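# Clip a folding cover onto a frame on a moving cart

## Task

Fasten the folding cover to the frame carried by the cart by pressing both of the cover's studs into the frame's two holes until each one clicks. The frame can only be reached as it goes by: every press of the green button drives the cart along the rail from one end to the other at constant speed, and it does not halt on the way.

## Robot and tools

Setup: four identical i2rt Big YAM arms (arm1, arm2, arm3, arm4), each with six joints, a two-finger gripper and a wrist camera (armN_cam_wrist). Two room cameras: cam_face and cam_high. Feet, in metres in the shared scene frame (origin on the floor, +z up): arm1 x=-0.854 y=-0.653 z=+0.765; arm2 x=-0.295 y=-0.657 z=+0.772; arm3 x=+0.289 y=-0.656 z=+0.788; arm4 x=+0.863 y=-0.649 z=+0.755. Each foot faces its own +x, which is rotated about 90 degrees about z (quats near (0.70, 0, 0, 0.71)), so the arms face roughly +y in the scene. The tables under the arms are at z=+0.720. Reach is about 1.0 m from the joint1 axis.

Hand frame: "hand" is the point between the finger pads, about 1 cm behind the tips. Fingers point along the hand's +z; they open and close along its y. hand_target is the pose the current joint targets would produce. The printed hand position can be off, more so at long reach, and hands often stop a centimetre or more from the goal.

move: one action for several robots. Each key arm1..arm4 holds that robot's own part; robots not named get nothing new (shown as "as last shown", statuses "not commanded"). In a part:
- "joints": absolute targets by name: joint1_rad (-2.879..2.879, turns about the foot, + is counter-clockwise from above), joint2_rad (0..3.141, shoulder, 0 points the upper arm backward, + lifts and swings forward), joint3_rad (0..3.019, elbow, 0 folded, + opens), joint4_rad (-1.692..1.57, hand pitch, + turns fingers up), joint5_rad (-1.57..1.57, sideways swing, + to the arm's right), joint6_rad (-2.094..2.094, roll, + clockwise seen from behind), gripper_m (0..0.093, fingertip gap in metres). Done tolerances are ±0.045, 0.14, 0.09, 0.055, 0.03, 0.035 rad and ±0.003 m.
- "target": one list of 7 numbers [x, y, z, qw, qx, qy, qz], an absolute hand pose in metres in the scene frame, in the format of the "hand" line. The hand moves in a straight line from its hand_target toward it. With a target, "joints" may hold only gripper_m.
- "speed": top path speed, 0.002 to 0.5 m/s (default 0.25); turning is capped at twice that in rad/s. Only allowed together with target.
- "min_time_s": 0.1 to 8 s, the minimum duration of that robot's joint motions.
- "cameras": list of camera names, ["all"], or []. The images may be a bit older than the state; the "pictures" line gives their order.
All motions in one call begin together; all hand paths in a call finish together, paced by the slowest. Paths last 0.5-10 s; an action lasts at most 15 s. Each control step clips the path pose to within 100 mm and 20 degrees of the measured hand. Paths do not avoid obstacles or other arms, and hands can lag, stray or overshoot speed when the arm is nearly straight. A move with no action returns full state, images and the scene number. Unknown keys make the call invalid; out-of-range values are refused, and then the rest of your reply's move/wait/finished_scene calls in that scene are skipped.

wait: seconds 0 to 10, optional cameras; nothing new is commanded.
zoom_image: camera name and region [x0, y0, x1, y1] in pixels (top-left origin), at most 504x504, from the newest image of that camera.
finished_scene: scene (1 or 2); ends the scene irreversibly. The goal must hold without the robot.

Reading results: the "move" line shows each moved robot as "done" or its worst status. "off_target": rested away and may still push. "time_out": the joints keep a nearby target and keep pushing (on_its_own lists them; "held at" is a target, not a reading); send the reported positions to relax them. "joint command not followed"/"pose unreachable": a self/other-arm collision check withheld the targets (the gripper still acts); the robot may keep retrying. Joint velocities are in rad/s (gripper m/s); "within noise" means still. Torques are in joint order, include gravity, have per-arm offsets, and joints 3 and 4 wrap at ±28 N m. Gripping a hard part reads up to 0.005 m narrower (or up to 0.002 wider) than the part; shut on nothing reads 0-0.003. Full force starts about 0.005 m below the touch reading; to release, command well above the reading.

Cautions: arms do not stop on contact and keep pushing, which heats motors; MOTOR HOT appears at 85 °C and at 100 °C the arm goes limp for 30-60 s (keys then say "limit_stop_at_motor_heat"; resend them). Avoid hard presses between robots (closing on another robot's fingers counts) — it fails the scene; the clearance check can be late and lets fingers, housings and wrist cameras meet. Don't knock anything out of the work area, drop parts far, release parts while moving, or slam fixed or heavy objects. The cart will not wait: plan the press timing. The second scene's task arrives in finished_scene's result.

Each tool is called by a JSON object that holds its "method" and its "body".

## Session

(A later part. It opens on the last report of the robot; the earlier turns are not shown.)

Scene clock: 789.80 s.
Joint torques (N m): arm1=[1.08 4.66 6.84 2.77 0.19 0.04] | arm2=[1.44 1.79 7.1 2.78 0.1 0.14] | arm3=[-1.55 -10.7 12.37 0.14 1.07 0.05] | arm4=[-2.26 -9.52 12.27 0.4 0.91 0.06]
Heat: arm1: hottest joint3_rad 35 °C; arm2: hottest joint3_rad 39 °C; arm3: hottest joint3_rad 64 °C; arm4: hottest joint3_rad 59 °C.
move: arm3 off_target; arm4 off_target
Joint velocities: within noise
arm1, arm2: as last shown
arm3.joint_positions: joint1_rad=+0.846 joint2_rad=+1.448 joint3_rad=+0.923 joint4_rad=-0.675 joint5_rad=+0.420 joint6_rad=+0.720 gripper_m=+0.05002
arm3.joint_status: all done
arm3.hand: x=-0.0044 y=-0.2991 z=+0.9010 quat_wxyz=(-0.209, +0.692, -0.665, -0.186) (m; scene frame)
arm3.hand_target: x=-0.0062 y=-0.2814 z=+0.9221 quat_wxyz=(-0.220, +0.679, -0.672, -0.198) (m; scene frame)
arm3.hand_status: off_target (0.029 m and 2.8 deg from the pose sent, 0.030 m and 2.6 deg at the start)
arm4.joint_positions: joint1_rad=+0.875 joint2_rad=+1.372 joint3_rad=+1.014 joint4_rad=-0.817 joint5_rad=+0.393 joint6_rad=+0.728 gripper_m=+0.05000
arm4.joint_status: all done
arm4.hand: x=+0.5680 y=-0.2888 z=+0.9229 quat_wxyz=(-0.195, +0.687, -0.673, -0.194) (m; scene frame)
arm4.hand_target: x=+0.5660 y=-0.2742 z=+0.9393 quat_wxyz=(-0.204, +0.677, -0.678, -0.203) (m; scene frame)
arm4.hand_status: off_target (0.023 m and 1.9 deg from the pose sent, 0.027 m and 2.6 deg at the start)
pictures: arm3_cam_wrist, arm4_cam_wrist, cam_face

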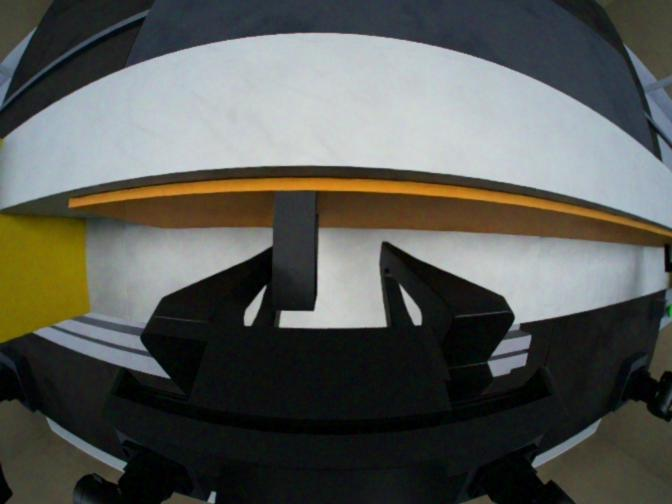

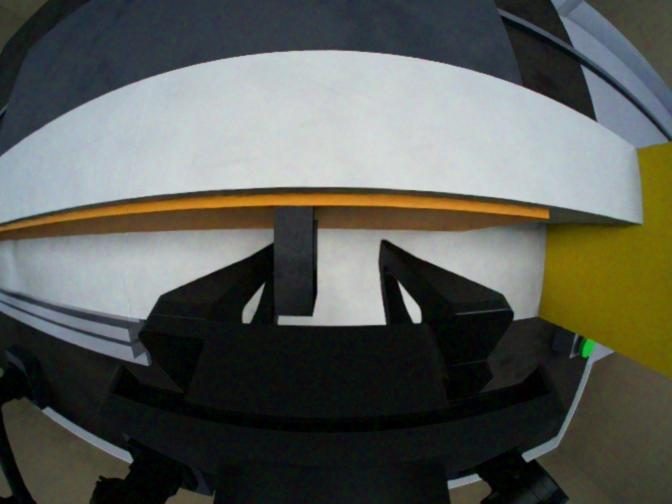

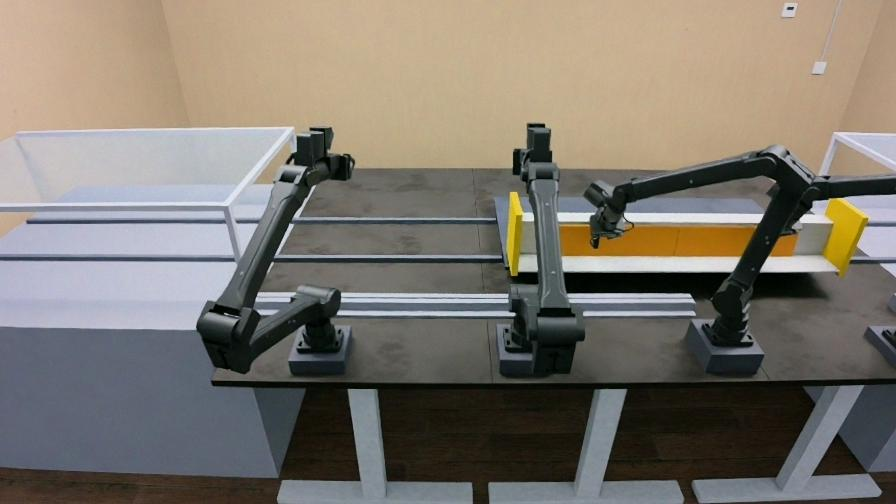

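{"method": "move", "body": {"arm3": {"target": [-0.045, -0.345, 1.04, -0.2189, 0.6778, -0.6724, -0.2017], "speed": 0.12}, "arm4": {"target": [0.527, -0.34, 1.05, -0.2038, 0.6771, -0.6771, -0.2038], "speed": 0.12}, "cameras": ["arm3_cam_wrist", "arm4_cam_wrist", "cam_face"]}}

{"method": "zoom_image", "body": {"camera": "cam_face", "region": [480, 140, 896, 300]}}

Scene clock: 792.30 s.
Joint torques (N m): arm1=[1.08 4.66 6.86 2.77 0.19 0.04] | arm2=[1.14 1.2 7.27 2.73 0.16 0.17] | arm3=[0.62 -11.05 14 0.39 0.56 0.3] | arm4=[-0.15 -10.11 13.2 0.1 0.5 0.31]
Heat: arm1: hottest joint3_rad 35 °C; arm2: hottest joint3_rad 39 °C; arm3: hottest joint3_rad 64 °C; arm4: hottest joint3_rad 59 °C.
move: arm3 off_target; arm4 off_target
Joint velocities: within noise
arm1, arm2: as last shown
arm3.joint_positions: joint1_rad=+0.998 joint2_rad=+1.344 joint3_rad=+1.134 joint4_rad=-1.094 joint5_rad=+0.499 joint6_rad=+0.885 gripper_m=+0.05003
arm3.joint_status: not commanded
arm3.hand: x=-0.0299 y=-0.3504 z=+1.0112 quat_wxyz=(-0.225, +0.691, -0.665, -0.172) (m; scene frame)
arm3.hand_target: x=-0.0438 y=-0.3444 z=+1.0403 quat_wxyz=(-0.221, +0.679, -0.671, -0.201) (m; scene frame)
arm3.hand_status: off_target (0.033 m and 3.9 deg from the pose sent, 0.152 m and 2.8 deg at the start)
arm4.joint_positions: joint1_rad=+1.041 joint2_rad=+1.323 joint3_rad=+1.248 joint4_rad=-1.197 joint5_rad=+0.476 joint6_rad=+0.891 gripper_m=+0.05001
arm4.joint_status: not commanded
arm4.hand: x=+0.5357 y=-0.3427 z=+1.0246 quat_wxyz=(-0.210, +0.690, -0.669, -0.182) (m; scene frame)
arm4.hand_target: x=+0.5272 y=-0.3397 z=+1.0504 quat_wxyz=(-0.206, +0.679, -0.674, -0.205) (m; scene frame)
arm4.hand_status: off_target (0.027 m and 3.1 deg from the pose sent, 0.143 m and 1.9 deg at the start)
pictures: arm3_cam_wrist, arm4_cam_wrist, cam_face

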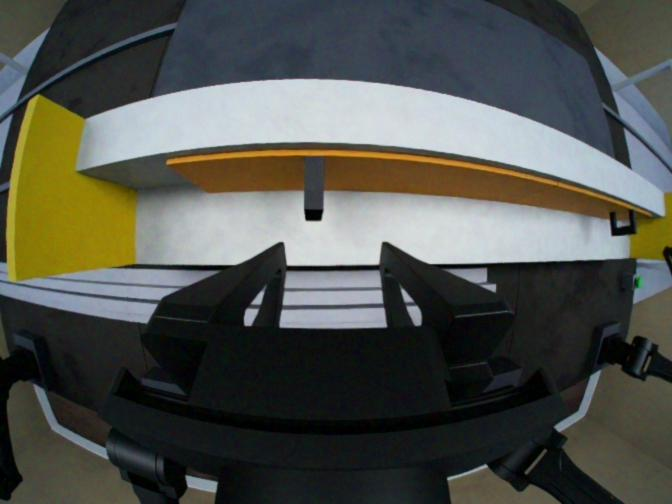

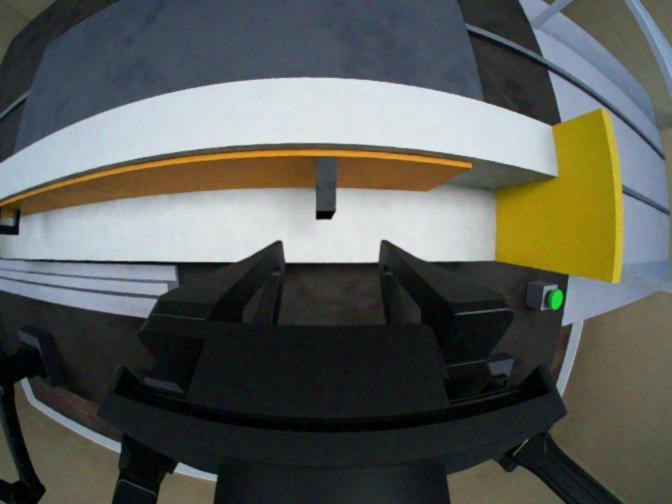

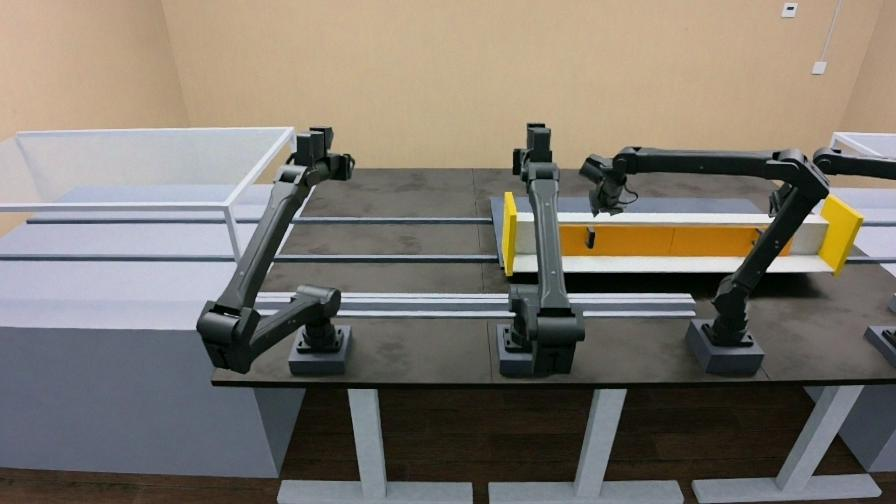

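Scaled by 1.212.

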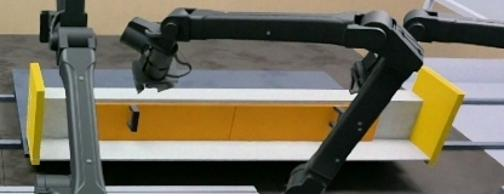

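{"method": "zoom_image", "body": {"camera": "arm3_cam_wrist", "region": [150, 130, 350, 230]}}

{"method": "zoom_image", "body": {"camera": "arm4_cam_wrist", "region": [290, 130, 490, 230]}}

Scaled by 2.520 from the camera's 672x504 image, which has a finer 960x720 frame.

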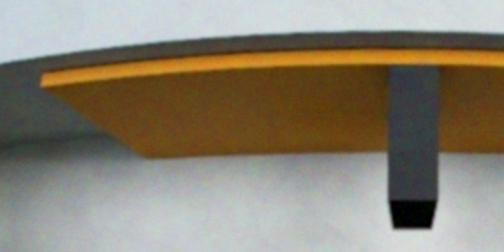

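Scaled by 2.520 from the camera's 672x504 image, which has a finer 960x720 frame.

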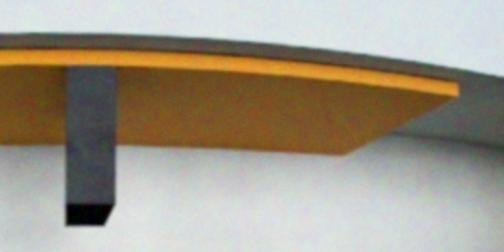

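{"method": "finished_scene", "body": {"scene": 1}}

The scene is finished: the task was done.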